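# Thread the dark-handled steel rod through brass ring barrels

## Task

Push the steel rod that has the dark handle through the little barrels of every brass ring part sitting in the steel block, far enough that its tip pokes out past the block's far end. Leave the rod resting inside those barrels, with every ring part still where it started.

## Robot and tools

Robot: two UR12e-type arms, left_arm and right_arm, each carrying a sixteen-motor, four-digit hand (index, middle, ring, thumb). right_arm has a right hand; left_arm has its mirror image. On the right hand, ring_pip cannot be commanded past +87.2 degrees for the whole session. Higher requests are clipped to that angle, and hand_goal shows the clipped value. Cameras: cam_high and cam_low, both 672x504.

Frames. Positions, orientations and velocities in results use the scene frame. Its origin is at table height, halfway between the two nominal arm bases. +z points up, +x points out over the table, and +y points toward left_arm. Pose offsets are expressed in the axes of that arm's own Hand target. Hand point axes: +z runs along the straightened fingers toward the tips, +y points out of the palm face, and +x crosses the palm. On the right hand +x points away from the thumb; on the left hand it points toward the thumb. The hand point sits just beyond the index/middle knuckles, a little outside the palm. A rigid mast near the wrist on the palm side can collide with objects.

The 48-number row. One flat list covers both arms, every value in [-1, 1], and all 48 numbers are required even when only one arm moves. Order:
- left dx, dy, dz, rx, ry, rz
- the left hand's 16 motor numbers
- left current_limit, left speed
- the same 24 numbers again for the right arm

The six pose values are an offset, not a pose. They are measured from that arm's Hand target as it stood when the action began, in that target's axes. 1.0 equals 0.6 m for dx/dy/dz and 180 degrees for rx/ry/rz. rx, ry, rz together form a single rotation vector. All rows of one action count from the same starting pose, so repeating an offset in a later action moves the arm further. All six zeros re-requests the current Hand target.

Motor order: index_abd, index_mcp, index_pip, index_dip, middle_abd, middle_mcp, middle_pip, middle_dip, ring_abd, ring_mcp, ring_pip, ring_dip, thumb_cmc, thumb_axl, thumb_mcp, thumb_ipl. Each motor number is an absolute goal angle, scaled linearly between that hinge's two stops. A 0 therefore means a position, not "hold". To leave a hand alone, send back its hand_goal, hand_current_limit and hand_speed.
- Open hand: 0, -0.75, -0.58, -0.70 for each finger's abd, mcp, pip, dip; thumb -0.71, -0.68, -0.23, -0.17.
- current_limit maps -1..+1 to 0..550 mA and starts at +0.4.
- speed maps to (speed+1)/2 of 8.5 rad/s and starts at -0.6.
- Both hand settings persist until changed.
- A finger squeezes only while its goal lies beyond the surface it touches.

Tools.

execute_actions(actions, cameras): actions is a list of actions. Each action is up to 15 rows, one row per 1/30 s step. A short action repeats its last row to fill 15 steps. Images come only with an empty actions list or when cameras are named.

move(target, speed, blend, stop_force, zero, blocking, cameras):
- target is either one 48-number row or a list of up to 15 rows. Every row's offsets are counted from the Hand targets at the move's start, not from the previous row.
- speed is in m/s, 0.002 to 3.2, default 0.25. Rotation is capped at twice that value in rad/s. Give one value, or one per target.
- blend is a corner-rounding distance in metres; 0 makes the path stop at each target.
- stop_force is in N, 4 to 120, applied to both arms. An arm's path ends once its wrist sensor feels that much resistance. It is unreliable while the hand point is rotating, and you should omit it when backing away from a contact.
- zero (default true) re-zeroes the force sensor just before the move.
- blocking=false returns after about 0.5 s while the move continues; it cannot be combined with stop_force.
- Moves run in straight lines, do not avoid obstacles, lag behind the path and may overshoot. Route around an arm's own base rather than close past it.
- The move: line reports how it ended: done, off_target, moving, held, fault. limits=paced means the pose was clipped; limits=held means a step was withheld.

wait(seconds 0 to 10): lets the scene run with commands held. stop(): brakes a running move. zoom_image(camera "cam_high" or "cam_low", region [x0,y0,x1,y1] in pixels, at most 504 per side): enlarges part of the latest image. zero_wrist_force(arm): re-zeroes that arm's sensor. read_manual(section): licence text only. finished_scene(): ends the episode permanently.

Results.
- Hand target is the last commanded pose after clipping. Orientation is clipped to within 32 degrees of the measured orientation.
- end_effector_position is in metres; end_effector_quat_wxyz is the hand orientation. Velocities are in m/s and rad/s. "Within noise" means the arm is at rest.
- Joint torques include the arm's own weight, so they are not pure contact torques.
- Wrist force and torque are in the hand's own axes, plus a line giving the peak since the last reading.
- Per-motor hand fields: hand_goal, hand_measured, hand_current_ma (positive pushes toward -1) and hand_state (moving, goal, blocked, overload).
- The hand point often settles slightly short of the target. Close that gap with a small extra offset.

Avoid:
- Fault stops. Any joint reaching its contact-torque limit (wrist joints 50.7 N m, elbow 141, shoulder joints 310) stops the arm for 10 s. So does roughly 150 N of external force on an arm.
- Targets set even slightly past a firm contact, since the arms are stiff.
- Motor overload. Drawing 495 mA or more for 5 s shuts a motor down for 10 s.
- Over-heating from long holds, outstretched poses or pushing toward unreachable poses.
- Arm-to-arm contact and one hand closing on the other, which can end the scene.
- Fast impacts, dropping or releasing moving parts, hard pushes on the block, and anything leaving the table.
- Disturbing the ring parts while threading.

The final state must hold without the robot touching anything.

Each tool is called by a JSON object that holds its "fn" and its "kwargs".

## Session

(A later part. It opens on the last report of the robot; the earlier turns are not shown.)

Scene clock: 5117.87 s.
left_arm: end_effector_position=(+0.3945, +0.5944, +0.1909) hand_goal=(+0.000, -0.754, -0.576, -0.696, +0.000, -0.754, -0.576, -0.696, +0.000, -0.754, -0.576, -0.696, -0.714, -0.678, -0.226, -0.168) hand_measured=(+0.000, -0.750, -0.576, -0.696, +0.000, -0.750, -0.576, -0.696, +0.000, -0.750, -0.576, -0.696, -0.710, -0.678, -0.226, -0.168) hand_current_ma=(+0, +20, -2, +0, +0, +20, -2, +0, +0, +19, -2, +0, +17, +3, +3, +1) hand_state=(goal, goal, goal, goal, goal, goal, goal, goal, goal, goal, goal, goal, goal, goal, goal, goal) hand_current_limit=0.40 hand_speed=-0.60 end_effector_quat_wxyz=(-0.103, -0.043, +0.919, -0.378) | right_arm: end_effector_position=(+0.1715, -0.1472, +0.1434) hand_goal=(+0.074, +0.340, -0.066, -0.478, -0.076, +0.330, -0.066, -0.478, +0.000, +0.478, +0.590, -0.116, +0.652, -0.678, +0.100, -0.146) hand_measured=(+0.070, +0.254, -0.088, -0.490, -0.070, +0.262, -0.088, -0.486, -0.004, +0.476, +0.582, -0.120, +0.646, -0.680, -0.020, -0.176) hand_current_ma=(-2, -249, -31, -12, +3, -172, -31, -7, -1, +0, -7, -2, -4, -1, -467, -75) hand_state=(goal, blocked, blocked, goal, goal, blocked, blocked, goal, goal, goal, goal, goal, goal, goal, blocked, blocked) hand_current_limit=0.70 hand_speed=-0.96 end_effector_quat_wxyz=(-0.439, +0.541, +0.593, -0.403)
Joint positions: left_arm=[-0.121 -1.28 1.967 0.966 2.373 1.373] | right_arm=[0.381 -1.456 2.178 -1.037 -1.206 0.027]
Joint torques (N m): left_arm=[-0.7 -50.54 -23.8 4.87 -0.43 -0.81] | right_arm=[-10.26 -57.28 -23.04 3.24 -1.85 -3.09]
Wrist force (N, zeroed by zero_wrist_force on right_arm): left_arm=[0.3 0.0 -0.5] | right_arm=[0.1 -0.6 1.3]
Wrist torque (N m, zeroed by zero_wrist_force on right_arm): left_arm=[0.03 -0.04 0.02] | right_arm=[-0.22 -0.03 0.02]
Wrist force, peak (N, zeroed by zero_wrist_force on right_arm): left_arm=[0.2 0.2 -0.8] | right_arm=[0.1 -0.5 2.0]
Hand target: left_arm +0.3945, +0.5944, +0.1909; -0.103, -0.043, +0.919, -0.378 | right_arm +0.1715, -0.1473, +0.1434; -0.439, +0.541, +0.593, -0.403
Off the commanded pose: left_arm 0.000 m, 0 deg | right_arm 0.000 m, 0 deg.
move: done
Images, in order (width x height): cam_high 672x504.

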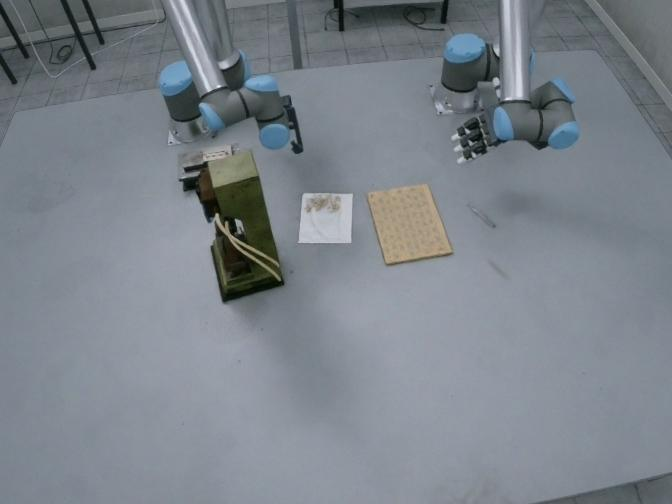

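{"fn": "move", "kwargs": {"target": [0,0,0,0,0,0,0,-0.754,-0.576,-0.696,0,-0.754,-0.576,-0.696,0,-0.754,-0.576,-0.696,-0.714,-0.678,-0.226,-0.168,0.4,-0.6,-0.003324,-0.00024,-0.000188,0,0,0,0.075,0.34,-0.0657,-0.4783,-0.075,0.33,-0.0657,-0.4783,0,0.479,0.591,-0.116,0.653,-0.678,0.1,-0.146,0.7,-0.96], "speed": 0.006}}

{"fn": "move", "kwargs": {"target": [0,0,0,0,0,0,0,-0.754,-0.576,-0.696,0,-0.754,-0.576,-0.696,0,-0.754,-0.576,-0.696,-0.714,-0.678,-0.226,-0.168,0.4,-0.6,-0.003324,-0.00024,-0.000188,0,0,0,0.075,0.34,-0.0657,-0.4783,-0.075,0.33,-0.0657,-0.4783,0,0.479,0.591,-0.116,0.653,-0.678,0.1,-0.146,0.7,-0.96], "speed": 0.006}}

{"fn": "move", "kwargs": {"target": [0,0,0,0,0,0,0,-0.754,-0.576,-0.696,0,-0.754,-0.576,-0.696,0,-0.754,-0.576,-0.696,-0.714,-0.678,-0.226,-0.168,0.4,-0.6,-0.003324,-0.00024,-0.000188,0,0,0,0.075,0.34,-0.0657,-0.4783,-0.075,0.33,-0.0657,-0.4783,0,0.479,0.591,-0.116,0.653,-0.678,0.1,-0.146,0.7,-0.96], "speed": 0.006, "cameras": ["cam_high", "cam_low"]}}

{"fn": "zoom_image", "kwargs": {"camera": "cam_high", "region": [218, 142, 238, 156]}}

{"fn": "zoom_image", "kwargs": {"camera": "cam_high", "region": [204, 138, 254, 163]}}

{"fn": "zoom_image", "kwargs": {"camera": "cam_low", "region": [258, 164, 318, 184]}}

Scene clock: 5140.53 s.
left_arm: end_effector_position=(+0.3945, +0.5944, +0.1909) hand_goal=(+0.000, -0.754, -0.576, -0.696, +0.000, -0.754, -0.576, -0.696, +0.000, -0.754, -0.576, -0.696, -0.714, -0.678, -0.226, -0.168) hand_measured=(+0.000, -0.750, -0.576, -0.696, +0.000, -0.750, -0.576, -0.696, +0.000, -0.750, -0.576, -0.696, -0.710, -0.678, -0.226, -0.168) hand_current_ma=(+0, +20, -2, +0, +0, +20, -2, +0, +0, +19, -2, +0, +17, +3, +3, +1) hand_state=(goal, goal, goal, goal, goal, goal, goal, goal, goal, goal, goal, goal, goal, goal, goal, goal) hand_current_limit=0.40 hand_speed=-0.60 end_effector_quat_wxyz=(-0.103, -0.043, +0.919, -0.378) | right_arm: end_effector_position=(+0.1716, -0.1492, +0.1434) hand_goal=(+0.074, +0.340, -0.066, -0.478, -0.076, +0.330, -0.066, -0.478, +0.000, +0.478, +0.590, -0.116, +0.652, -0.678, +0.100, -0.146) hand_measured=(+0.070, +0.254, -0.088, -0.490, -0.070, +0.262, -0.088, -0.486, -0.004, +0.476, +0.582, -0.120, +0.646, -0.680, -0.020, -0.176) hand_current_ma=(-2, -249, -31, -12, +3, -171, -31, -7, -1, +0, -7, -2, -4, -1, -467, -75) hand_state=(goal, blocked, blocked, goal, goal, blocked, blocked, goal, goal, goal, goal, goal, goal, goal, blocked, blocked) hand_current_limit=0.70 hand_speed=-0.96 end_effector_quat_wxyz=(-0.439, +0.541, +0.593, -0.403)
Joint positions: left_arm=[-0.121 -1.28 1.967 0.966 2.373 1.373] | right_arm=[0.377 -1.458 2.18 -1.037 -1.209 0.026]
Joint torques (N m): left_arm=[-1.96 -52.82 -24.39 5.26 -0.43 0.01] | right_arm=[-9.6 -59.13 -22.4 3.1 -1.91 -3.42]
Wrist force (N, zeroed by zero_wrist_force on right_arm): left_arm=[0.1 0.2 -0.7] | right_arm=[0.2 -0.7 1.7]
Wrist torque (N m, zeroed by zero_wrist_force on right_arm): left_arm=[0.08 -0.02 0.00] | right_arm=[-0.27 -0.04 0.02]
Wrist force, peak (N, zeroed by zero_wrist_force on right_arm): left_arm=[0.3 0.4 -0.9] | right_arm=[0.4 -0.8 1.9]
Hand target: left_arm +0.3945, +0.5944, +0.1909; -0.103, -0.043, +0.919, -0.378 | right_arm +0.1717, -0.1493, +0.1434; -0.439, +0.541, +0.593, -0.403
Off the commanded pose: left_arm 0.000 m, 0 deg | right_arm 0.000 m, 0 deg.
move: done

Scene clock: 5141.23 s.
left_arm: end_effector_position=(+0.3945, +0.5944, +0.1909) hand_goal=(+0.000, -0.754, -0.576, -0.696, +0.000, -0.754, -0.576, -0.696, +0.000, -0.754, -0.576, -0.696, -0.714, -0.678, -0.226, -0.168) hand_measured=(+0.000, -0.750, -0.576, -0.696, +0.000, -0.750, -0.576, -0.696, +0.000, -0.750, -0.576, -0.696, -0.710, -0.678, -0.226, -0.168) hand_current_ma=(+0, +20, -2, +0, +0, +20, -2, +0, +0, +19, -2, +0, +17, +3, +3, +1) hand_state=(goal, goal, goal, goal, goal, goal, goal, goal, goal, goal, goal, goal, goal, goal, goal, goal) hand_current_limit=0.40 hand_speed=-0.60 end_effector_quat_wxyz=(-0.103, -0.043, +0.919, -0.378) | right_arm: end_effector_position=(+0.1718, -0.1512, +0.1434) hand_goal=(+0.074, +0.340, -0.066, -0.478, -0.076, +0.330, -0.066, -0.478, +0.000, +0.478, +0.590, -0.116, +0.652, -0.678, +0.100, -0.146) hand_measured=(+0.070, +0.254, -0.088, -0.490, -0.070, +0.262, -0.088, -0.486, -0.004, +0.476, +0.582, -0.120, +0.646, -0.680, -0.020, -0.176) hand_current_ma=(-2, -249, -32, -12, +3, -171, -31, -7, -1, +0, -7, -2, -4, -1, -467, -75) hand_state=(goal, blocked, blocked, goal, goal, blocked, blocked, goal, goal, goal, goal, goal, goal, goal, blocked, blocked) hand_current_limit=0.70 hand_speed=-0.96 end_effector_quat_wxyz=(-0.439, +0.541, +0.593, -0.403)
Joint positions: left_arm=[-0.121 -1.28 1.967 0.966 2.373 1.373] | right_arm=[0.374 -1.46 2.182 -1.036 -1.213 0.025]
Joint torques (N m): left_arm=[-1.63 -53.77 -23.78 4.85 -0.37 -0.92] | right_arm=[-11.62 -57.26 -22.28 3.21 -1.99 -3.26]
Wrist force (N, zeroed by zero_wrist_force on right_arm): left_arm=[-0.1 -0.2 -0.5] | right_arm=[0.3 -0.6 1.5]
Wrist torque (N m, zeroed by zero_wrist_force on right_arm): left_arm=[0.01 0.01 0.00] | right_arm=[-0.24 -0.06 0.03]
Wrist force, peak (N, zeroed by zero_wrist_force on right_arm): left_arm=[0.0 0.1 -0.9] | right_arm=[0.0 -0.8 1.8]
Hand target: left_arm +0.3945, +0.5944, +0.1909; -0.103, -0.043, +0.919, -0.378 | right_arm +0.1718, -0.1513, +0.1434; -0.439, +0.541, +0.593, -0.403
Off the commanded pose: left_arm 0.000 m, 0 deg | right_arm 0.000 m, 0 deg.
move: done

Scene clock: 5141.93 s.
left_arm: end_effector_position=(+0.3945, +0.5944, +0.1909) hand_goal=(+0.000, -0.754, -0.576, -0.696, +0.000, -0.754, -0.576, -0.696, +0.000, -0.754, -0.576, -0.696, -0.714, -0.678, -0.226, -0.168) hand_measured=(+0.000, -0.750, -0.576, -0.696, +0.000, -0.750, -0.576, -0.696, +0.000, -0.750, -0.576, -0.696, -0.710, -0.678, -0.226, -0.168) hand_current_ma=(+0, +20, -2, +0, +0, +20, -2, +0, +0, +19, -2, +0, +17, +3, +3, +1) hand_state=(goal, goal, goal, goal, goal, goal, goal, goal, goal, goal, goal, goal, goal, goal, goal, goal) hand_current_limit=0.40 hand_speed=-0.60 end_effector_quat_wxyz=(-0.103, -0.043, +0.919, -0.378) | right_arm: end_effector_position=(+0.1719, -0.1532, +0.1434) hand_goal=(+0.074, +0.340, -0.066, -0.478, -0.076, +0.330, -0.066, -0.478, +0.000, +0.478, +0.590, -0.116, +0.652, -0.678, +0.100, -0.146) hand_measured=(+0.070, +0.254, -0.088, -0.490, -0.070, +0.262, -0.088, -0.486, -0.004, +0.476, +0.582, -0.120, +0.646, -0.680, -0.020, -0.176) hand_current_ma=(-2, -249, -32, -12, +3, -171, -31, -7, -1, +0, -7, -2, -4, -1, -467, -75) hand_state=(goal, blocked, blocked, goal, goal, blocked, blocked, goal, goal, goal, goal, goal, goal, goal, blocked, blocked) hand_current_limit=0.70 hand_speed=-0.96 end_effector_quat_wxyz=(-0.439, +0.541, +0.593, -0.403)
Joint positions: left_arm=[-0.121 -1.28 1.967 0.966 2.373 1.373] | right_arm=[0.37 -1.462 2.184 -1.036 -1.216 0.024]
Joint torques (N m): left_arm=[-0.01 -52.31 -25 4.94 -0.1 -0.53] | right_arm=[-12.5 -57.2 -22.21 3.07 -1.53 -3.27]
Wrist force (N, zeroed by zero_wrist_force on right_arm): left_arm=[0.1 -0.1 -0.9] | right_arm=[0.0 -0.3 1.6]
Wrist torque (N m, zeroed by zero_wrist_force on right_arm): left_arm=[0.06 -0.03 0.01] | right_arm=[-0.21 -0.01 0.01]
Wrist force, peak (N, zeroed by zero_wrist_force on right_arm): left_arm=[0.3 -0.1 -0.9] | right_arm=[0.2 -0.6 1.7]
Hand target: left_arm +0.3945, +0.5944, +0.1909; -0.103, -0.043, +0.919, -0.378 | right_arm +0.1719, -0.1533, +0.1434; -0.439, +0.541, +0.593, -0.403
Off the commanded pose: left_arm 0.000 m, 0 deg | right_arm 0.000 m, 0 deg.
move: done

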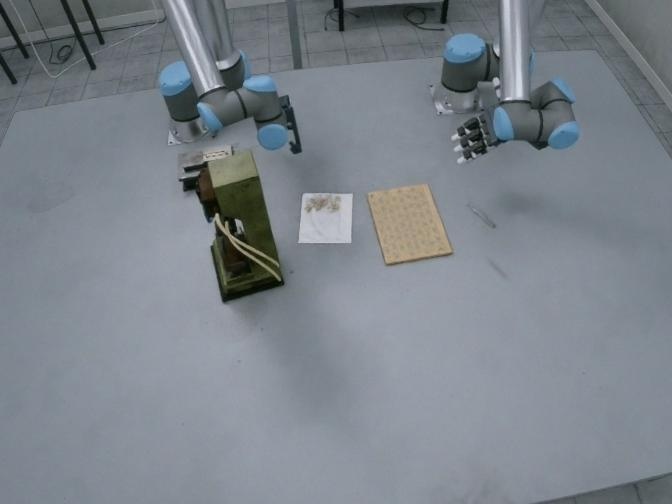

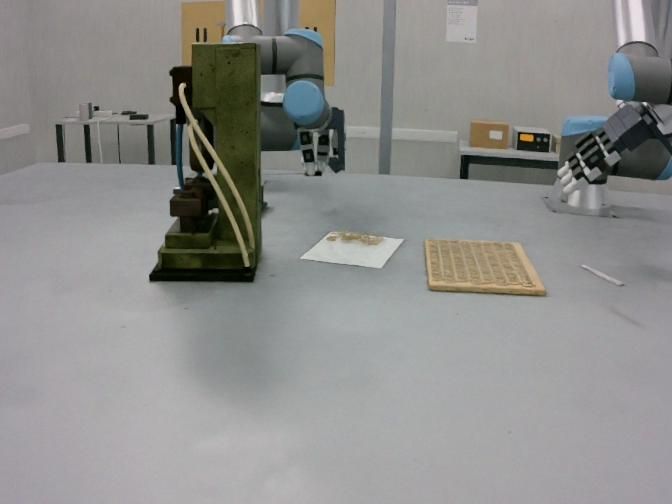

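Scaled by 25.200.

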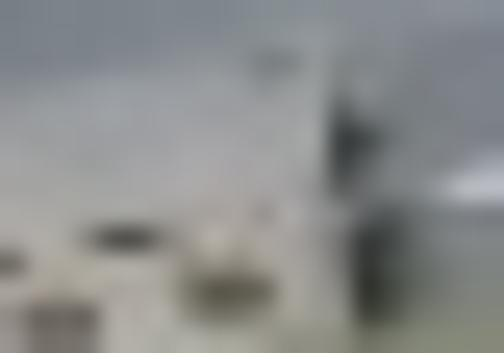

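Scaled by 10.080.

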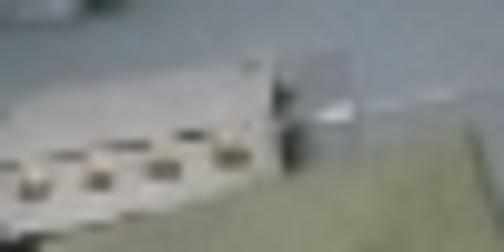

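Scaled by 8.400.

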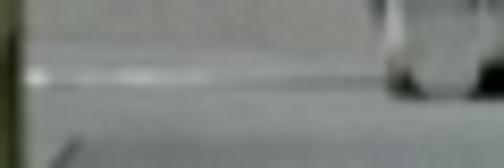

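{"fn": "move", "kwargs": {"target": [0,0,0,0,0,0,0,-0.754,-0.576,-0.696,0,-0.754,-0.576,-0.696,0,-0.754,-0.576,-0.696,-0.714,-0.678,-0.226,-0.168,0.4,-0.6,-0.003324,-0.00024,-0.000188,0,0,0,0.075,0.34,-0.0657,-0.4783,-0.075,0.33,-0.0657,-0.4783,0,0.479,0.591,-0.116,0.653,-0.678,0.1,-0.146,0.7,-0.96], "speed": 0.006}}

{"fn": "move", "kwargs": {"target": [0,0,0,0,0,0,0,-0.754,-0.576,-0.696,0,-0.754,-0.576,-0.696,0,-0.754,-0.576,-0.696,-0.714,-0.678,-0.226,-0.168,0.4,-0.6,-0.003324,-0.00024,-0.000188,0,0,0,0.075,0.34,-0.0657,-0.4783,-0.075,0.33,-0.0657,-0.4783,0,0.479,0.591,-0.116,0.653,-0.678,0.1,-0.146,0.7,-0.96], "speed": 0.006, "cameras": ["cam_high", "cam_low"]}}

{"fn": "zoom_image", "kwargs": {"camera": "cam_high", "region": [218, 142, 238, 156]}}

{"fn": "zoom_image", "kwargs": {"camera": "cam_high", "region": [204, 138, 254, 163]}}

Scene clock: 5152.60 s.
left_arm: end_effector_position=(+0.3945, +0.5944, +0.1909) hand_goal=(+0.000, -0.754, -0.576, -0.696, +0.000, -0.754, -0.576, -0.696, +0.000, -0.754, -0.576, -0.696, -0.714, -0.678, -0.226, -0.168) hand_measured=(+0.000, -0.750, -0.576, -0.696, +0.000, -0.750, -0.576, -0.696, +0.000, -0.750, -0.576, -0.696, -0.710, -0.678, -0.226, -0.168) hand_current_ma=(+0, +20, -2, +0, +0, +20, -2, +0, +0, +19, -2, +0, +17, +3, +3, +1) hand_state=(goal, goal, goal, goal, goal, goal, goal, goal, goal, goal, goal, goal, goal, goal, goal, goal) hand_current_limit=0.40 hand_speed=-0.60 end_effector_quat_wxyz=(-0.103, -0.043, +0.919, -0.378) | right_arm: end_effector_position=(+0.1720, -0.1552, +0.1434) hand_goal=(+0.074, +0.340, -0.066, -0.478, -0.076, +0.330, -0.066, -0.478, +0.000, +0.478, +0.590, -0.116, +0.652, -0.678, +0.100, -0.146) hand_measured=(+0.070, +0.254, -0.088, -0.490, -0.070, +0.262, -0.088, -0.486, -0.004, +0.476, +0.582, -0.120, +0.646, -0.680, -0.020, -0.176) hand_current_ma=(-2, -249, -32, -12, +3, -170, -31, -7, -1, +0, -7, -2, -4, -1, -467, -75) hand_state=(goal, blocked, blocked, goal, goal, blocked, blocked, goal, goal, goal, goal, goal, goal, goal, blocked, blocked) hand_current_limit=0.70 hand_speed=-0.96 end_effector_quat_wxyz=(-0.439, +0.541, +0.593, -0.403)
Joint positions: left_arm=[-0.121 -1.28 1.967 0.966 2.373 1.373] | right_arm=[0.367 -1.463 2.186 -1.036 -1.22 0.023]
Joint torques (N m): left_arm=[0.96 -50.74 -24.79 4.93 -0.17 -0.94] | right_arm=[-10.51 -59.05 -21.98 3.12 -1.71 -3]
Wrist force (N, zeroed by zero_wrist_force on right_arm): left_arm=[0.1 0.1 -0.7] | right_arm=[0.1 -0.5 1.3]
Wrist torque (N m, zeroed by zero_wrist_force on right_arm): left_arm=[0.08 -0.03 0.01] | right_arm=[-0.22 -0.03 0.02]
Wrist force, peak (N, zeroed by zero_wrist_force on right_arm): left_arm=[0.3 0.1 -1.0] | right_arm=[0.4 -0.7 2.0]
Hand target: left_arm +0.3945, +0.5944, +0.1909; -0.103, -0.043, +0.919, -0.378 | right_arm +0.1720, -0.1553, +0.1434; -0.439, +0.541, +0.593, -0.403
Off the commanded pose: left_arm 0.000 m, 0 deg | right_arm 0.000 m, 0 deg.
move: done

Scene clock: 5153.30 s.
left_arm: end_effector_position=(+0.3945, +0.5944, +0.1909) hand_goal=(+0.000, -0.754, -0.576, -0.696, +0.000, -0.754, -0.576, -0.696, +0.000, -0.754, -0.576, -0.696, -0.714, -0.678, -0.226, -0.168) hand_measured=(+0.000, -0.750, -0.576, -0.696, +0.000, -0.750, -0.576, -0.696, +0.000, -0.750, -0.576, -0.696, -0.710, -0.678, -0.226, -0.168) hand_current_ma=(+0, +20, -2, +0, +0, +20, -2, +0, +0, +19, -2, +0, +17, +3, +3, +1) hand_state=(goal, goal, goal, goal, goal, goal, goal, goal, goal, goal, goal, goal, goal, goal, goal, goal) hand_current_limit=0.40 hand_speed=-0.60 end_effector_quat_wxyz=(-0.103, -0.043, +0.919, -0.378) | right_arm: end_effector_position=(+0.1721, -0.1572, +0.1434) hand_goal=(+0.074, +0.340, -0.066, -0.478, -0.076, +0.330, -0.066, -0.478, +0.000, +0.478, +0.590, -0.116, +0.652, -0.678, +0.100, -0.146) hand_measured=(+0.078, +0.254, -0.090, -0.490, -0.064, +0.262, -0.088, -0.486, -0.004, +0.476, +0.582, -0.120, +0.650, -0.680, -0.020, -0.176) hand_current_ma=(+3, -249, -33, -14, +12, -170, -31, -7, -1, +0, -7, -2, +0, -1, -468, -75) hand_state=(goal, blocked, blocked, goal, goal, blocked, blocked, goal, goal, goal, goal, goal, goal, goal, blocked, blocked) hand_current_limit=0.70 hand_speed=-0.96 end_effector_quat_wxyz=(-0.439, +0.541, +0.593, -0.403)
Joint positions: left_arm=[-0.121 -1.28 1.967 0.966 2.373 1.373] | right_arm=[0.363 -1.465 2.188 -1.036 -1.223 0.022]
Joint torques (N m): left_arm=[0.61 -53.03 -23.71 4.91 -0.23 -0.99] | right_arm=[-10.77 -56.87 -21.49 3.21 -2.17 -3.02]
Wrist force (N, zeroed by zero_wrist_force on right_arm): left_arm=[0.3 0.2 -0.7] | right_arm=[2.1 -0.4 1.9]
Wrist torque (N m, zeroed by zero_wrist_force on right_arm): left_arm=[0.08 -0.05 0.02] | right_arm=[-0.24 -0.13 -0.08]
Wrist force, peak (N, zeroed by zero_wrist_force on right_arm): left_arm=[-0.1 0.0 -1.0] | right_arm=[2.1 -0.4 1.9]
Hand target: left_arm +0.3945, +0.5944, +0.1909; -0.103, -0.043, +0.919, -0.378 | right_arm +0.1721, -0.1573, +0.1434; -0.439, +0.541, +0.593, -0.403
Off the commanded pose: left_arm 0.000 m, 0 deg | right_arm 0.000 m, 0 deg.
move: done

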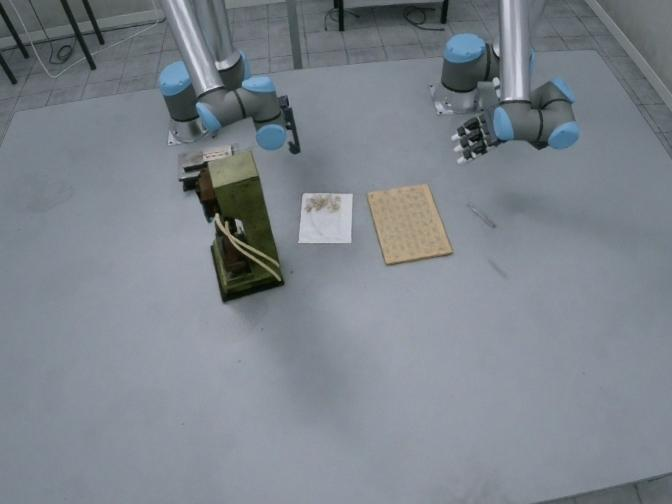

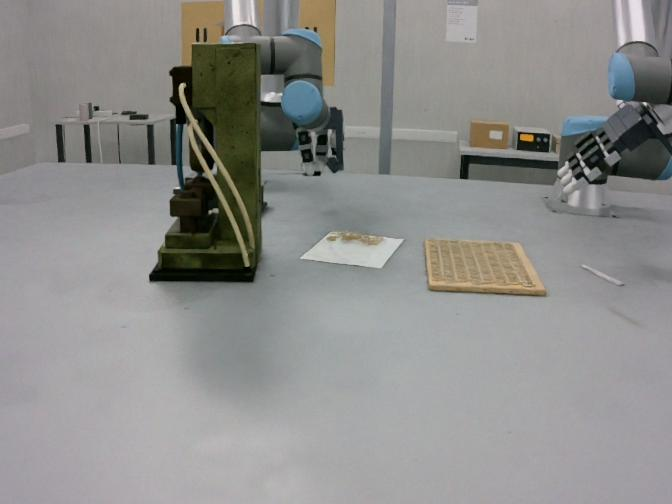

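Scaled by 25.200.

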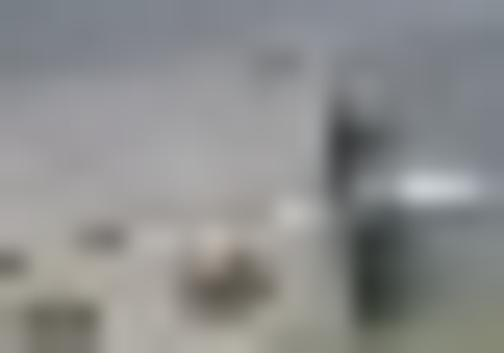

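Scaled by 10.080.

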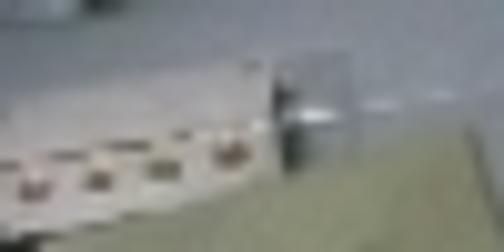

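{"fn": "move", "kwargs": {"target": [0,0,0,0,0,0,0,-0.754,-0.576,-0.696,0,-0.754,-0.576,-0.696,0,-0.754,-0.576,-0.696,-0.714,-0.678,-0.226,-0.168,0.4,-0.6,0.00226,0.00369,0.00115,0.00012,-0.00119,0.00396,0.075,0.34,-0.0657,-0.4783,-0.075,0.33,-0.0657,-0.4783,0,0.479,0.591,-0.116,0.653,-0.678,0.1,-0.146,0.7,-0.96], "speed": 0.006, "cameras": ["cam_high", "cam_low"]}}

{"fn": "zoom_image", "kwargs": {"camera": "cam_high", "region": [218, 142, 238, 156]}}

{"fn": "zoom_image", "kwargs": {"camera": "cam_low", "region": [258, 164, 318, 184]}}

Scene clock: 5176.63 s.
left_arm: end_effector_position=(+0.3945, +0.5944, +0.1909) hand_goal=(+0.000, -0.754, -0.576, -0.696, +0.000, -0.754, -0.576, -0.696, +0.000, -0.754, -0.576, -0.696, -0.714, -0.678, -0.226, -0.168) hand_measured=(+0.000, -0.750, -0.576, -0.696, +0.000, -0.750, -0.576, -0.696, +0.000, -0.750, -0.576, -0.696, -0.710, -0.678, -0.226, -0.168) hand_current_ma=(+0, +20, -2, +0, +0, +20, -2, +0, +0, +19, -2, +0, +17, +3, +3, +1) hand_state=(goal, goal, goal, goal, goal, goal, goal, goal, goal, goal, goal, goal, goal, goal, goal, goal) hand_current_limit=0.40 hand_speed=-0.60 end_effector_quat_wxyz=(-0.103, -0.043, +0.919, -0.378) | right_arm: end_effector_position=(+0.1721, -0.1558, +0.1412) hand_goal=(+0.074, +0.340, -0.066, -0.478, -0.076, +0.330, -0.066, -0.478, +0.000, +0.478, +0.590, -0.116, +0.652, -0.678, +0.100, -0.146) hand_measured=(+0.074, +0.254, -0.090, -0.490, -0.066, +0.262, -0.088, -0.486, -0.004, +0.476, +0.582, -0.120, +0.648, -0.680, -0.020, -0.176) hand_current_ma=(+0, -249, -34, -14, +8, -170, -31, -7, -1, +0, -7, -2, -2, -1, -468, -75) hand_state=(goal, blocked, blocked, goal, goal, blocked, blocked, goal, goal, goal, goal, goal, goal, goal, blocked, blocked) hand_current_limit=0.70 hand_speed=-0.96 end_effector_quat_wxyz=(-0.436, +0.544, +0.590, -0.407)
Joint positions: left_arm=[-0.121 -1.28 1.967 0.966 2.373 1.373] | right_arm=[0.369 -1.459 2.187 -1.041 -1.221 0.035]
Joint torques (N m): left_arm=[2.11 -50.1 -24.75 5.14 -0.44 -1] | right_arm=[12.13 -32.3 -35.68 -2.19 1.79 3.75]
Wrist force (N, zeroed by zero_wrist_force on right_arm): left_arm=[0.1 -0.1 -0.6] | right_arm=[0.0 -0.2 2.1]
Wrist torque (N m, zeroed by zero_wrist_force on right_arm): left_arm=[0.04 -0.02 0.01] | right_arm=[-0.24 -0.04 -0.31]
Wrist force, peak (N, zeroed by zero_wrist_force on right_arm): left_arm=[0.5 -0.2 -0.9] | right_arm=[2.5 -0.5 1.9]
Hand target: left_arm +0.3945, +0.5944, +0.1909; -0.103, -0.043, +0.919, -0.378 | right_arm +0.1721, -0.1557, +0.1412; -0.436, +0.544, +0.590, -0.407
Off the commanded pose: left_arm 0.000 m, 0 deg | right_arm 0.000 m, 0 deg.
move: done

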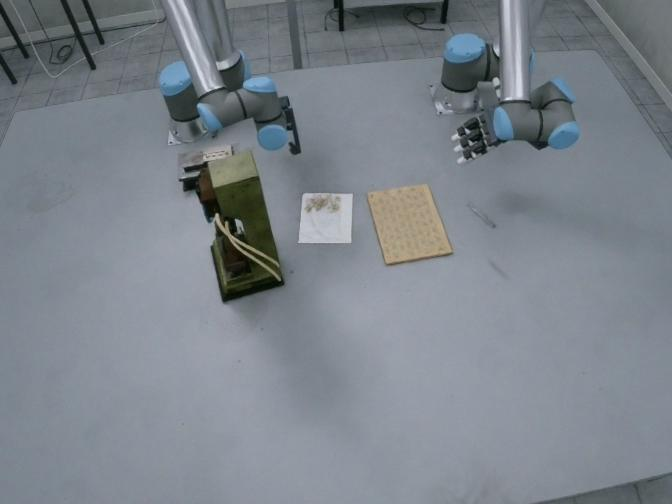

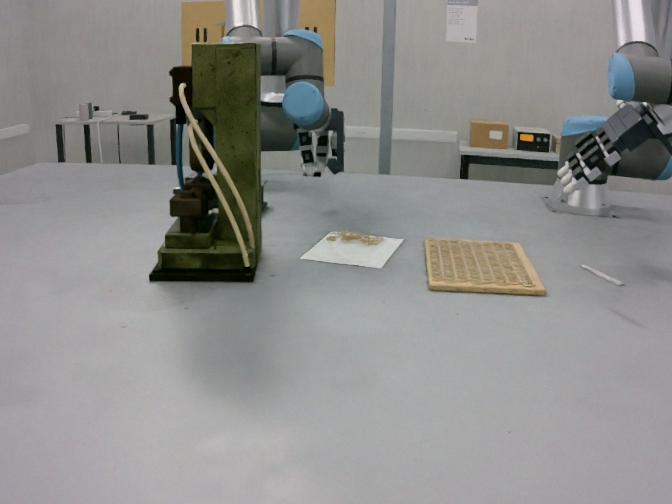

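Scaled by 25.200.

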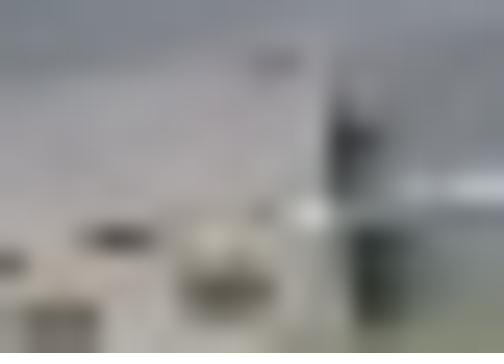

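Scaled by 8.400.

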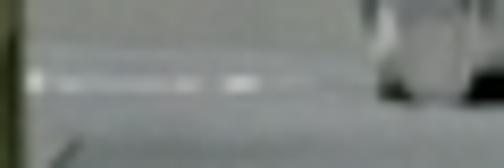

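{"fn": "move", "kwargs": {"target": [0,0,0,0,0,0,0,-0.754,-0.576,-0.696,0,-0.754,-0.576,-0.696,0,-0.754,-0.576,-0.696,-0.714,-0.678,-0.226,-0.168,0.4,-0.6,-0.001662,-0.00012,-0.000094,0,0,0,0.075,0.34,-0.0657,-0.4783,-0.075,0.33,-0.0657,-0.4783,0,0.479,0.591,-0.116,0.653,-0.678,0.1,-0.146,0.7,-0.96], "speed": 0.006, "cameras": ["cam_high"]}}

{"fn": "zoom_image", "kwargs": {"camera": "cam_high", "region": [218, 142, 238, 156]}}

Scene clock: 5209.67 s.
left_arm: end_effector_position=(+0.3945, +0.5944, +0.1909) hand_goal=(+0.000, -0.754, -0.576, -0.696, +0.000, -0.754, -0.576, -0.696, +0.000, -0.754, -0.576, -0.696, -0.714, -0.678, -0.226, -0.168) hand_measured=(+0.000, -0.750, -0.576, -0.696, +0.000, -0.750, -0.576, -0.696, +0.000, -0.750, -0.576, -0.696, -0.710, -0.678, -0.226, -0.168) hand_current_ma=(+0, +20, -2, +0, +0, +20, -2, +0, +0, +19, -2, +0, +17, +3, +3, +1) hand_state=(goal, goal, goal, goal, goal, goal, goal, goal, goal, goal, goal, goal, goal, goal, goal, goal) hand_current_limit=0.40 hand_speed=-0.60 end_effector_quat_wxyz=(-0.103, -0.043, +0.919, -0.378) | right_arm: end_effector_position=(+0.1722, -0.1567, +0.1412) hand_goal=(+0.074, +0.340, -0.066, -0.478, -0.076, +0.330, -0.066, -0.478, +0.000, +0.478, +0.590, -0.116, +0.652, -0.678, +0.100, -0.146) hand_measured=(+0.078, +0.254, -0.090, -0.490, -0.064, +0.262, -0.088, -0.486, -0.004, +0.476, +0.582, -0.120, +0.650, -0.680, -0.020, -0.176) hand_current_ma=(+2, -249, -34, -14, +12, -170, -31, -7, -1, +0, -7, -2, +0, -1, -468, -75) hand_state=(goal, blocked, blocked, goal, goal, blocked, blocked, goal, goal, goal, goal, goal, goal, goal, blocked, blocked) hand_current_limit=0.70 hand_speed=-0.96 end_effector_quat_wxyz=(-0.436, +0.544, +0.590, -0.407)
Joint positions: left_arm=[-0.121 -1.28 1.967 0.966 2.373 1.373] | right_arm=[0.368 -1.459 2.188 -1.041 -1.223 0.035]
Joint torques (N m): left_arm=[1.75 -53.32 -24.08 4.96 -0.18 -1.02] | right_arm=[-10.6 -57.06 -22.27 2.29 -2.09 -3.02]
Wrist force (N, zeroed by zero_wrist_force on right_arm): left_arm=[0.0 0.1 -0.9] | right_arm=[2.1 -0.3 1.6]
Wrist torque (N m, zeroed by zero_wrist_force on right_arm): left_arm=[0.08 -0.02 0.00] | right_arm=[-0.20 -0.13 -0.24]
Wrist force, peak (N, zeroed by zero_wrist_force on right_arm): left_arm=[0.2 -0.1 -1.1] | right_arm=[2.1 -0.5 1.8]
Hand target: left_arm +0.3945, +0.5944, +0.1909; -0.103, -0.043, +0.919, -0.378 | right_arm +0.1721, -0.1567, +0.1412; -0.436, +0.544, +0.590, -0.407
Off the commanded pose: left_arm 0.000 m, 0 deg | right_arm 0.000 m, 0 deg.
move: done
Images, in order (width x height): cam_high 672x504.

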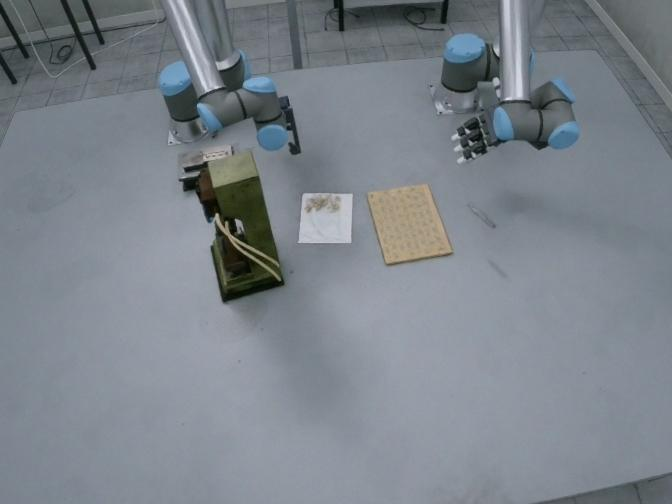

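Scaled by 25.200.

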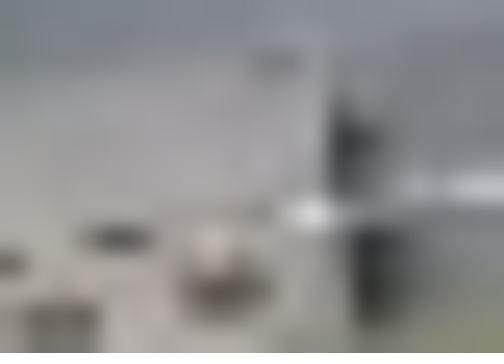

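{"fn": "zoom_image", "kwargs": {"camera": "cam_high", "region": [170, 136, 250, 196]}}

{"fn": "zoom_image", "kwargs": {"camera": "cam_high", "region": [200, 144, 236, 164]}}

Scaled by 6.300.

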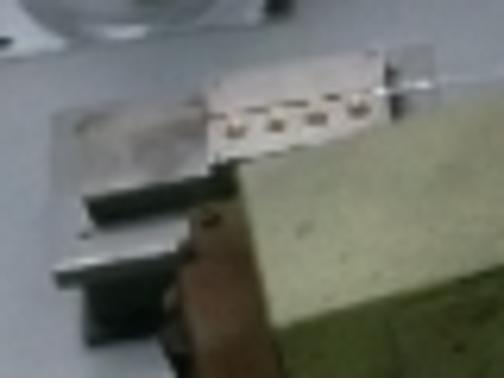

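Scaled by 14.000.

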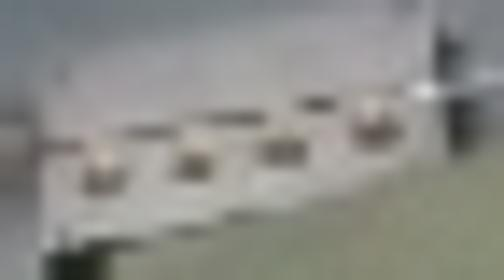

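{"fn": "zoom_image", "kwargs": {"camera": "cam_high", "region": [203, 146, 223, 160]}}

{"fn": "zoom_image", "kwargs": {"camera": "cam_high", "region": [213, 144, 233, 158]}}

{"fn": "execute_actions", "kwargs": {"actions": [], "cameras": ["cam_low"]}}

{"fn": "zoom_image", "kwargs": {"camera": "cam_low", "region": [80, 100, 220, 205]}}

Scaled by 25.200.

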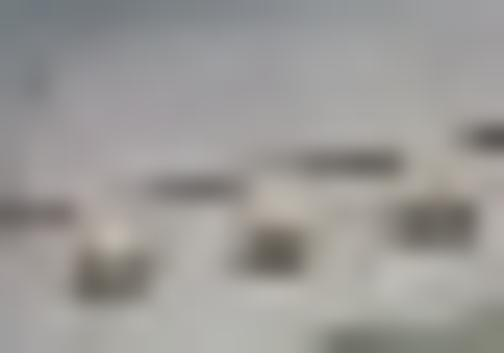

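Scaled by 25.200.

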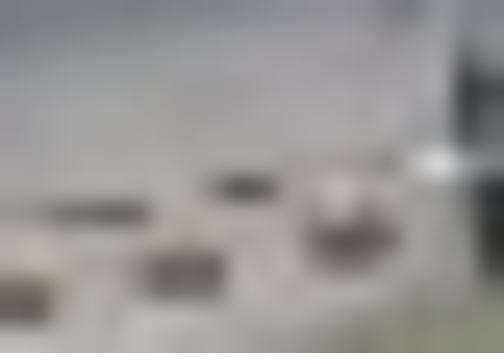

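Scene clock: 5254.77 s.
left_arm: end_effector_position=(+0.3945, +0.5944, +0.1909) hand_goal=(+0.000, -0.754, -0.576, -0.696, +0.000, -0.754, -0.576, -0.696, +0.000, -0.754, -0.576, -0.696, -0.714, -0.678, -0.226, -0.168) hand_measured=(+0.000, -0.750, -0.576, -0.696, +0.000, -0.750, -0.576, -0.696, +0.000, -0.750, -0.576, -0.696, -0.710, -0.678, -0.226, -0.168) hand_current_ma=(+0, +20, -2, +0, +0, +20, -2, +0, +0, +19, -2, +0, +17, +3, +3, +1) hand_state=(goal, goal, goal, goal, goal, goal, goal, goal, goal, goal, goal, goal, goal, goal, goal, goal) hand_current_limit=0.40 hand_speed=-0.60 end_effector_quat_wxyz=(-0.103, -0.043, +0.919, -0.378) | right_arm: end_effector_position=(+0.1721, -0.1567, +0.1412) hand_goal=(+0.074, +0.340, -0.066, -0.478, -0.076, +0.330, -0.066, -0.478, +0.000, +0.478, +0.590, -0.116, +0.652, -0.678, +0.100, -0.146) hand_measured=(+0.080, +0.254, -0.090, -0.490, -0.062, +0.262, -0.088, -0.486, -0.004, +0.476, +0.582, -0.120, +0.652, -0.680, -0.020, -0.176) hand_current_ma=(+3, -249, -34, -14, +12, -170, -31, -7, -1, +0, -7, -2, +0, -1, -468, -75) hand_state=(goal, blocked, blocked, goal, goal, blocked, blocked, goal, goal, goal, goal, goal, goal, goal, blocked, blocked) hand_current_limit=0.70 hand_speed=-0.96 end_effector_quat_wxyz=(-0.436, +0.544, +0.590, -0.407)
Joint positions: left_arm=[-0.121 -1.28 1.967 0.966 2.373 1.373] | right_arm=[0.367 -1.459 2.188 -1.041 -1.223 0.035]
Joint velocities: within noise
Joint torques (N m): left_arm=[0.8 -50.73 -24.25 5.07 -0.32 -0.36] | right_arm=[-10.03 -57.09 -21.69 3.4 -2.12 -2.87]
Wrist force (N, zeroed by zero_wrist_force on right_arm): left_arm=[0.3 -0.1 -0.5] | right_arm=[1.8 -0.2 1.6]
Wrist torque (N m, zeroed by zero_wrist_force on right_arm): left_arm=[0.03 -0.04 0.02] | right_arm=[-0.18 -0.08 -0.27]
Wrist force, peak (N, zeroed by zero_wrist_force on right_arm): left_arm=[0.1 -0.3 -1.0] | right_arm=[2.7 -0.5 1.5]
Hand target: left_arm +0.3945, +0.5944, +0.1909; -0.103, -0.043, +0.919, -0.378 | right_arm +0.1721, -0.1567, +0.1412; -0.436, +0.544, +0.590, -0.407
Off the commanded pose: left_arm 0.000 m, 0 deg | right_arm 0.000 m, 0 deg.
Images, in order (width x height): cam_low 672x504.

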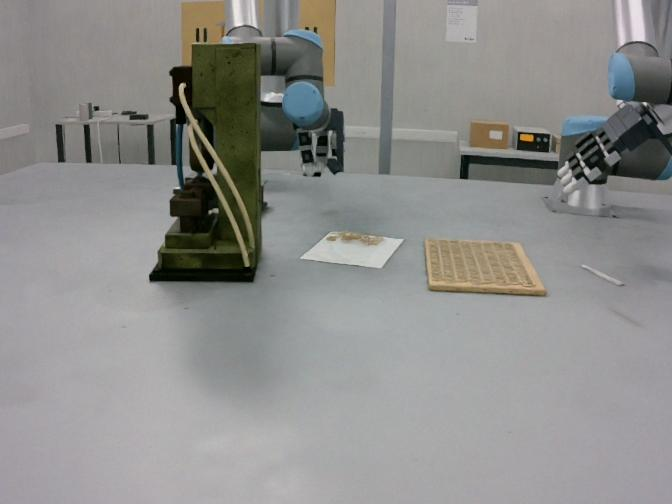

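Scaled by 3.600.

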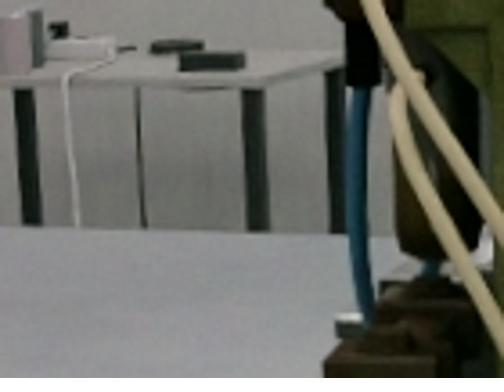

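{"fn": "move", "kwargs": {"target": [0,0,0,0,0,0,0,-0.754,-0.576,-0.696,0,-0.754,-0.576,-0.696,0,-0.754,-0.576,-0.696,-0.714,-0.678,-0.226,-0.168,0.4,-0.6,0.0025,0.00018,0.00014,0,0,0,0.075,0.34,-0.0657,-0.4783,-0.075,0.33,-0.0657,-0.4783,0,0.479,0.591,-0.116,0.653,-0.678,0.1,-0.146,0.7,-0.96], "speed": 0.006, "cameras": ["cam_high"]}}

{"fn": "zoom_image", "kwargs": {"camera": "cam_high", "region": [213, 144, 233, 158]}}

{"fn": "move", "kwargs": {"target": [0,0,0,0,0,0,0,-0.754,-0.576,-0.696,0,-0.754,-0.576,-0.696,0,-0.754,-0.576,-0.696,-0.714,-0.678,-0.226,-0.168,0.4,-0.6,0.00024,-0.00318,-0.001,0,0,0,0.075,0.34,-0.0657,-0.4783,-0.075,0.33,-0.0657,-0.4783,0,0.479,0.591,-0.116,0.653,-0.678,0.1,-0.146,0.7,-0.96], "speed": 0.006, "cameras": ["cam_high"]}}

{"fn": "zoom_image", "kwargs": {"camera": "cam_high", "region": [213, 144, 233, 158]}}

Scene clock: 5291.47 s.
left_arm: end_effector_position=(+0.3945, +0.5944, +0.1909) hand_goal=(+0.000, -0.754, -0.576, -0.696, +0.000, -0.754, -0.576, -0.696, +0.000, -0.754, -0.576, -0.696, -0.714, -0.678, -0.226, -0.168) hand_measured=(+0.000, -0.750, -0.576, -0.696, +0.000, -0.750, -0.576, -0.696, +0.000, -0.750, -0.576, -0.696, -0.710, -0.678, -0.226, -0.168) hand_current_ma=(+0, +20, -2, +0, +0, +20, -2, +0, +0, +19, -2, +0, +17, +3, +3, +1) hand_state=(goal, goal, goal, goal, goal, goal, goal, goal, goal, goal, goal, goal, goal, goal, goal, goal) hand_current_limit=0.40 hand_speed=-0.60 end_effector_quat_wxyz=(-0.103, -0.043, +0.919, -0.378) | right_arm: end_effector_position=(+0.1720, -0.1553, +0.1412) hand_goal=(+0.074, +0.340, -0.066, -0.478, -0.076, +0.330, -0.066, -0.478, +0.000, +0.478, +0.590, -0.116, +0.652, -0.678, +0.100, -0.146) hand_measured=(+0.074, +0.254, -0.090, -0.490, -0.066, +0.262, -0.088, -0.486, -0.004, +0.476, +0.582, -0.120, +0.648, -0.680, -0.020, -0.176) hand_current_ma=(+0, -249, -34, -14, +8, -170, -31, -7, -1, +0, -7, -2, -2, -1, -468, -75) hand_state=(goal, blocked, blocked, goal, goal, blocked, blocked, goal, goal, goal, goal, goal, goal, goal, blocked, blocked) hand_current_limit=0.70 hand_speed=-0.96 end_effector_quat_wxyz=(-0.436, +0.544, +0.590, -0.407)
Joint positions: left_arm=[-0.121 -1.28 1.967 0.966 2.373 1.373] | right_arm=[0.37 -1.458 2.186 -1.041 -1.22 0.036]
Joint torques (N m): left_arm=[1.18 -48.55 -24.37 4.6 -0.02 -0.96] | right_arm=[12.21 -33.14 -34.98 -2.48 1.77 3.82]
Wrist force (N, zeroed by zero_wrist_force on right_arm): left_arm=[0.2 -0.1 -0.7] | right_arm=[0.0 -0.2 1.3]
Wrist torque (N m, zeroed by zero_wrist_force on right_arm): left_arm=[0.05 -0.04 0.02] | right_arm=[-0.17 -0.01 -0.31]
Wrist force, peak (N, zeroed by zero_wrist_force on right_arm): left_arm=[0.3 0.0 -1.0] | right_arm=[2.7 -0.5 1.8]
Hand target: left_arm +0.3945, +0.5944, +0.1909; -0.103, -0.043, +0.919, -0.378 | right_arm +0.1721, -0.1552, +0.1412; -0.436, +0.544, +0.590, -0.407
Off the commanded pose: left_arm 0.000 m, 0 deg | right_arm 0.000 m, 0 deg.
move: done
Images, in order (width x height): cam_high 672x504.

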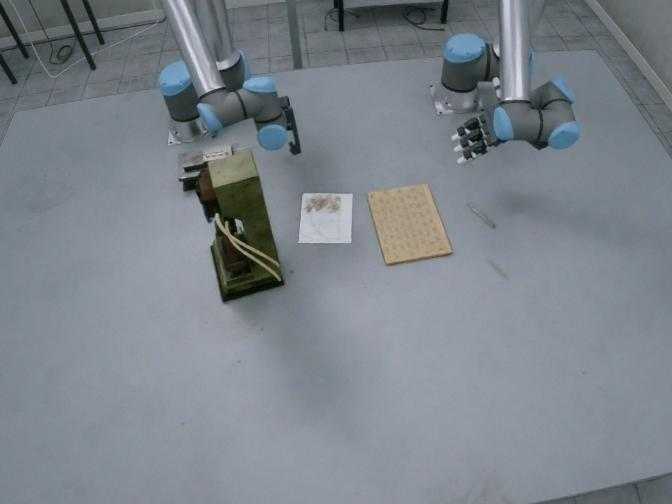

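Scaled by 25.200.

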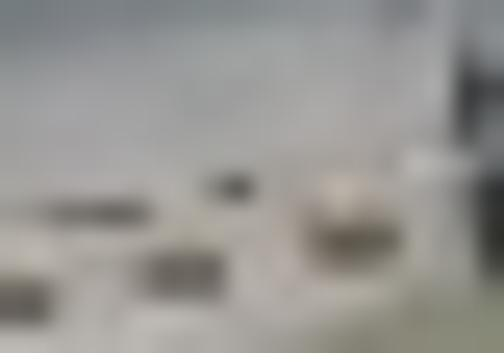

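Scene clock: 5292.17 s.
left_arm: end_effector_position=(+0.3945, +0.5944, +0.1909) hand_goal=(+0.000, -0.754, -0.576, -0.696, +0.000, -0.754, -0.576, -0.696, +0.000, -0.754, -0.576, -0.696, -0.714, -0.678, -0.226, -0.168) hand_measured=(+0.000, -0.750, -0.576, -0.696, +0.000, -0.750, -0.576, -0.696, +0.000, -0.750, -0.576, -0.696, -0.710, -0.678, -0.226, -0.168) hand_current_ma=(+0, +20, -2, +0, +0, +20, -2, +0, +0, +19, -2, +0, +17, +3, +3, +1) hand_state=(goal, goal, goal, goal, goal, goal, goal, goal, goal, goal, goal, goal, goal, goal, goal, goal) hand_current_limit=0.40 hand_speed=-0.60 end_effector_quat_wxyz=(-0.103, -0.043, +0.919, -0.378) | right_arm: end_effector_position=(+0.1721, -0.1552, +0.1431) hand_goal=(+0.074, +0.340, -0.066, -0.478, -0.076, +0.330, -0.066, -0.478, +0.000, +0.478, +0.590, -0.116, +0.652, -0.678, +0.100, -0.146) hand_measured=(+0.074, +0.254, -0.090, -0.490, -0.066, +0.262, -0.088, -0.486, -0.004, +0.476, +0.582, -0.120, +0.648, -0.680, -0.020, -0.176) hand_current_ma=(+0, -249, -34, -14, +8, -170, -31, -7, -1, +0, -7, -2, -2, -1, -468, -75) hand_state=(goal, blocked, blocked, goal, goal, blocked, blocked, goal, goal, goal, goal, goal, goal, goal, blocked, blocked) hand_current_limit=0.70 hand_speed=-0.96 end_effector_quat_wxyz=(-0.436, +0.544, +0.590, -0.407)
Joint positions: left_arm=[-0.121 -1.28 1.967 0.966 2.373 1.373] | right_arm=[0.37 -1.461 2.185 -1.037 -1.22 0.036]
Joint torques (N m): left_arm=[0.54 -53.65 -24.02 5.39 -0.5 -0.69] | right_arm=[12.48 -54.96 -35.43 2.97 1.83 3.6]
Wrist force (N, zeroed by zero_wrist_force on right_arm): left_arm=[0.3 -0.1 -0.8] | right_arm=[0.1 -0.5 1.9]
Wrist torque (N m, zeroed by zero_wrist_force on right_arm): left_arm=[0.05 -0.05 0.03] | right_arm=[-0.26 -0.04 -0.31]
Wrist force, peak (N, zeroed by zero_wrist_force on right_arm): left_arm=[0.2 0.0 -0.8] | right_arm=[0.1 -0.5 1.9]
Hand target: left_arm +0.3945, +0.5944, +0.1909; -0.103, -0.043, +0.919, -0.378 | right_arm +0.1721, -0.1552, +0.1432; -0.436, +0.544, +0.590, -0.407
Off the commanded pose: left_arm 0.000 m, 0 deg | right_arm 0.000 m, 0 deg.
move: done
Images, in order (width x height): cam_high 672x504.

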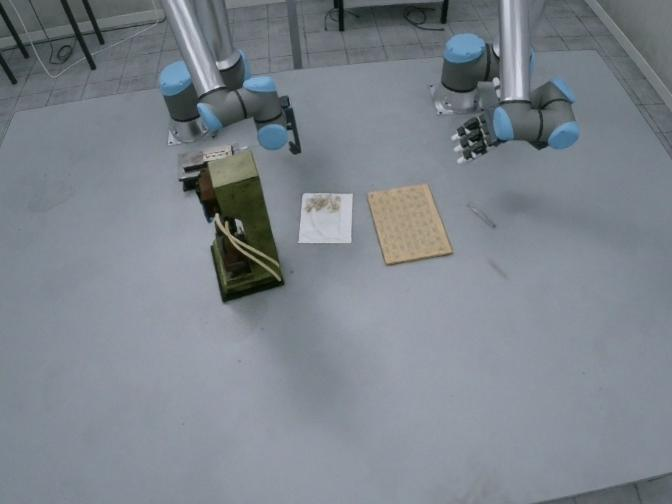

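Scaled by 25.200.

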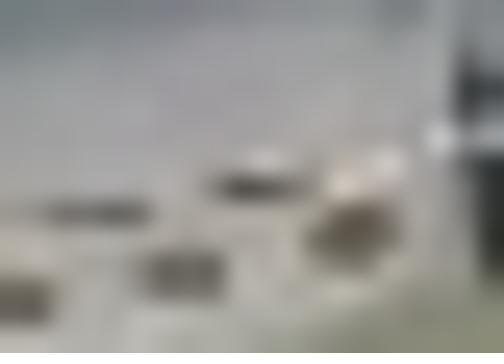

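{"fn": "zoom_image", "kwargs": {"camera": "cam_high", "region": [220, 146, 234, 156]}}

{"fn": "move", "kwargs": {"target": [0,0,0,0,0,0,0,-0.754,-0.576,-0.696,0,-0.754,-0.576,-0.696,0,-0.754,-0.576,-0.696,-0.714,-0.678,-0.226,-0.168,0.4,-0.6,-0.00024,0.00318,0.001,0,0,0,0.075,0.34,-0.0657,-0.4783,-0.075,0.33,-0.0657,-0.4783,0,0.479,0.591,-0.116,0.653,-0.678,0.1,-0.146,0.7,-0.96], "speed": 0.006, "cameras": ["cam_high"]}}

{"fn": "zoom_image", "kwargs": {"camera": "cam_high", "region": [220, 146, 234, 156]}}

Scaled by 36.000.

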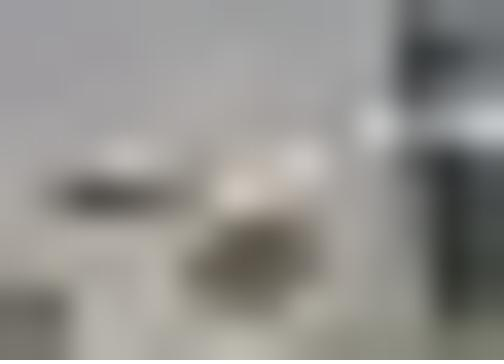

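Scene clock: 5316.80 s.
left_arm: end_effector_position=(+0.3945, +0.5944, +0.1909) hand_goal=(+0.000, -0.754, -0.576, -0.696, +0.000, -0.754, -0.576, -0.696, +0.000, -0.754, -0.576, -0.696, -0.714, -0.678, -0.226, -0.168) hand_measured=(+0.000, -0.750, -0.576, -0.696, +0.000, -0.750, -0.576, -0.696, +0.000, -0.750, -0.576, -0.696, -0.710, -0.678, -0.226, -0.168) hand_current_ma=(+0, +20, -2, +0, +0, +20, -2, +0, +0, +19, -2, +0, +17, +3, +3, +1) hand_state=(goal, goal, goal, goal, goal, goal, goal, goal, goal, goal, goal, goal, goal, goal, goal, goal) hand_current_limit=0.40 hand_speed=-0.60 end_effector_quat_wxyz=(-0.103, -0.043, +0.919, -0.378) | right_arm: end_effector_position=(+0.1721, -0.1552, +0.1413) hand_goal=(+0.074, +0.340, -0.066, -0.478, -0.076, +0.330, -0.066, -0.478, +0.000, +0.478, +0.590, -0.116, +0.652, -0.678, +0.100, -0.146) hand_measured=(+0.074, +0.254, -0.090, -0.490, -0.066, +0.262, -0.088, -0.486, -0.004, +0.476, +0.582, -0.120, +0.648, -0.680, -0.020, -0.176) hand_current_ma=(+0, -249, -34, -14, +8, -170, -31, -7, -1, +0, -7, -2, -2, -1, -467, -75) hand_state=(goal, blocked, blocked, goal, goal, blocked, blocked, goal, goal, goal, goal, goal, goal, goal, blocked, blocked) hand_current_limit=0.70 hand_speed=-0.96 end_effector_quat_wxyz=(-0.436, +0.544, +0.590, -0.407)
Joint positions: left_arm=[-0.121 -1.28 1.967 0.966 2.373 1.373] | right_arm=[0.37 -1.458 2.186 -1.041 -1.22 0.036]
Joint torques (N m): left_arm=[2.2 -52.46 -24.74 5.17 -0.48 -0.76] | right_arm=[10.71 -30.23 -22.57 -2.18 1.35 3.22]
Wrist force (N, zeroed by zero_wrist_force on right_arm): left_arm=[0.4 0.0 -0.8] | right_arm=[0.2 -0.5 1.6]
Wrist torque (N m, zeroed by zero_wrist_force on right_arm): left_arm=[0.06 -0.06 0.03] | right_arm=[-0.23 -0.04 -0.31]
Wrist force, peak (N, zeroed by zero_wrist_force on right_arm): left_arm=[0.1 -0.1 -1.0] | right_arm=[0.3 -0.7 2.1]
Hand target: left_arm +0.3945, +0.5944, +0.1909; -0.103, -0.043, +0.919, -0.378 | right_arm +0.1721, -0.1552, +0.1412; -0.436, +0.544, +0.590, -0.407
Off the commanded pose: left_arm 0.000 m, 0 deg | right_arm 0.000 m, 0 deg.
move: done
Images, in order (width x height): cam_high 672x504.

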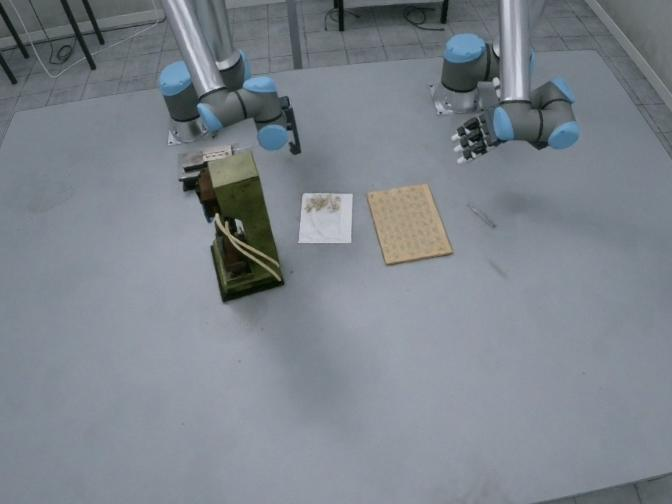

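Scaled by 36.000.

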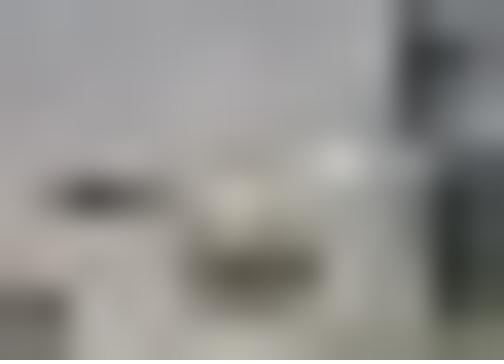

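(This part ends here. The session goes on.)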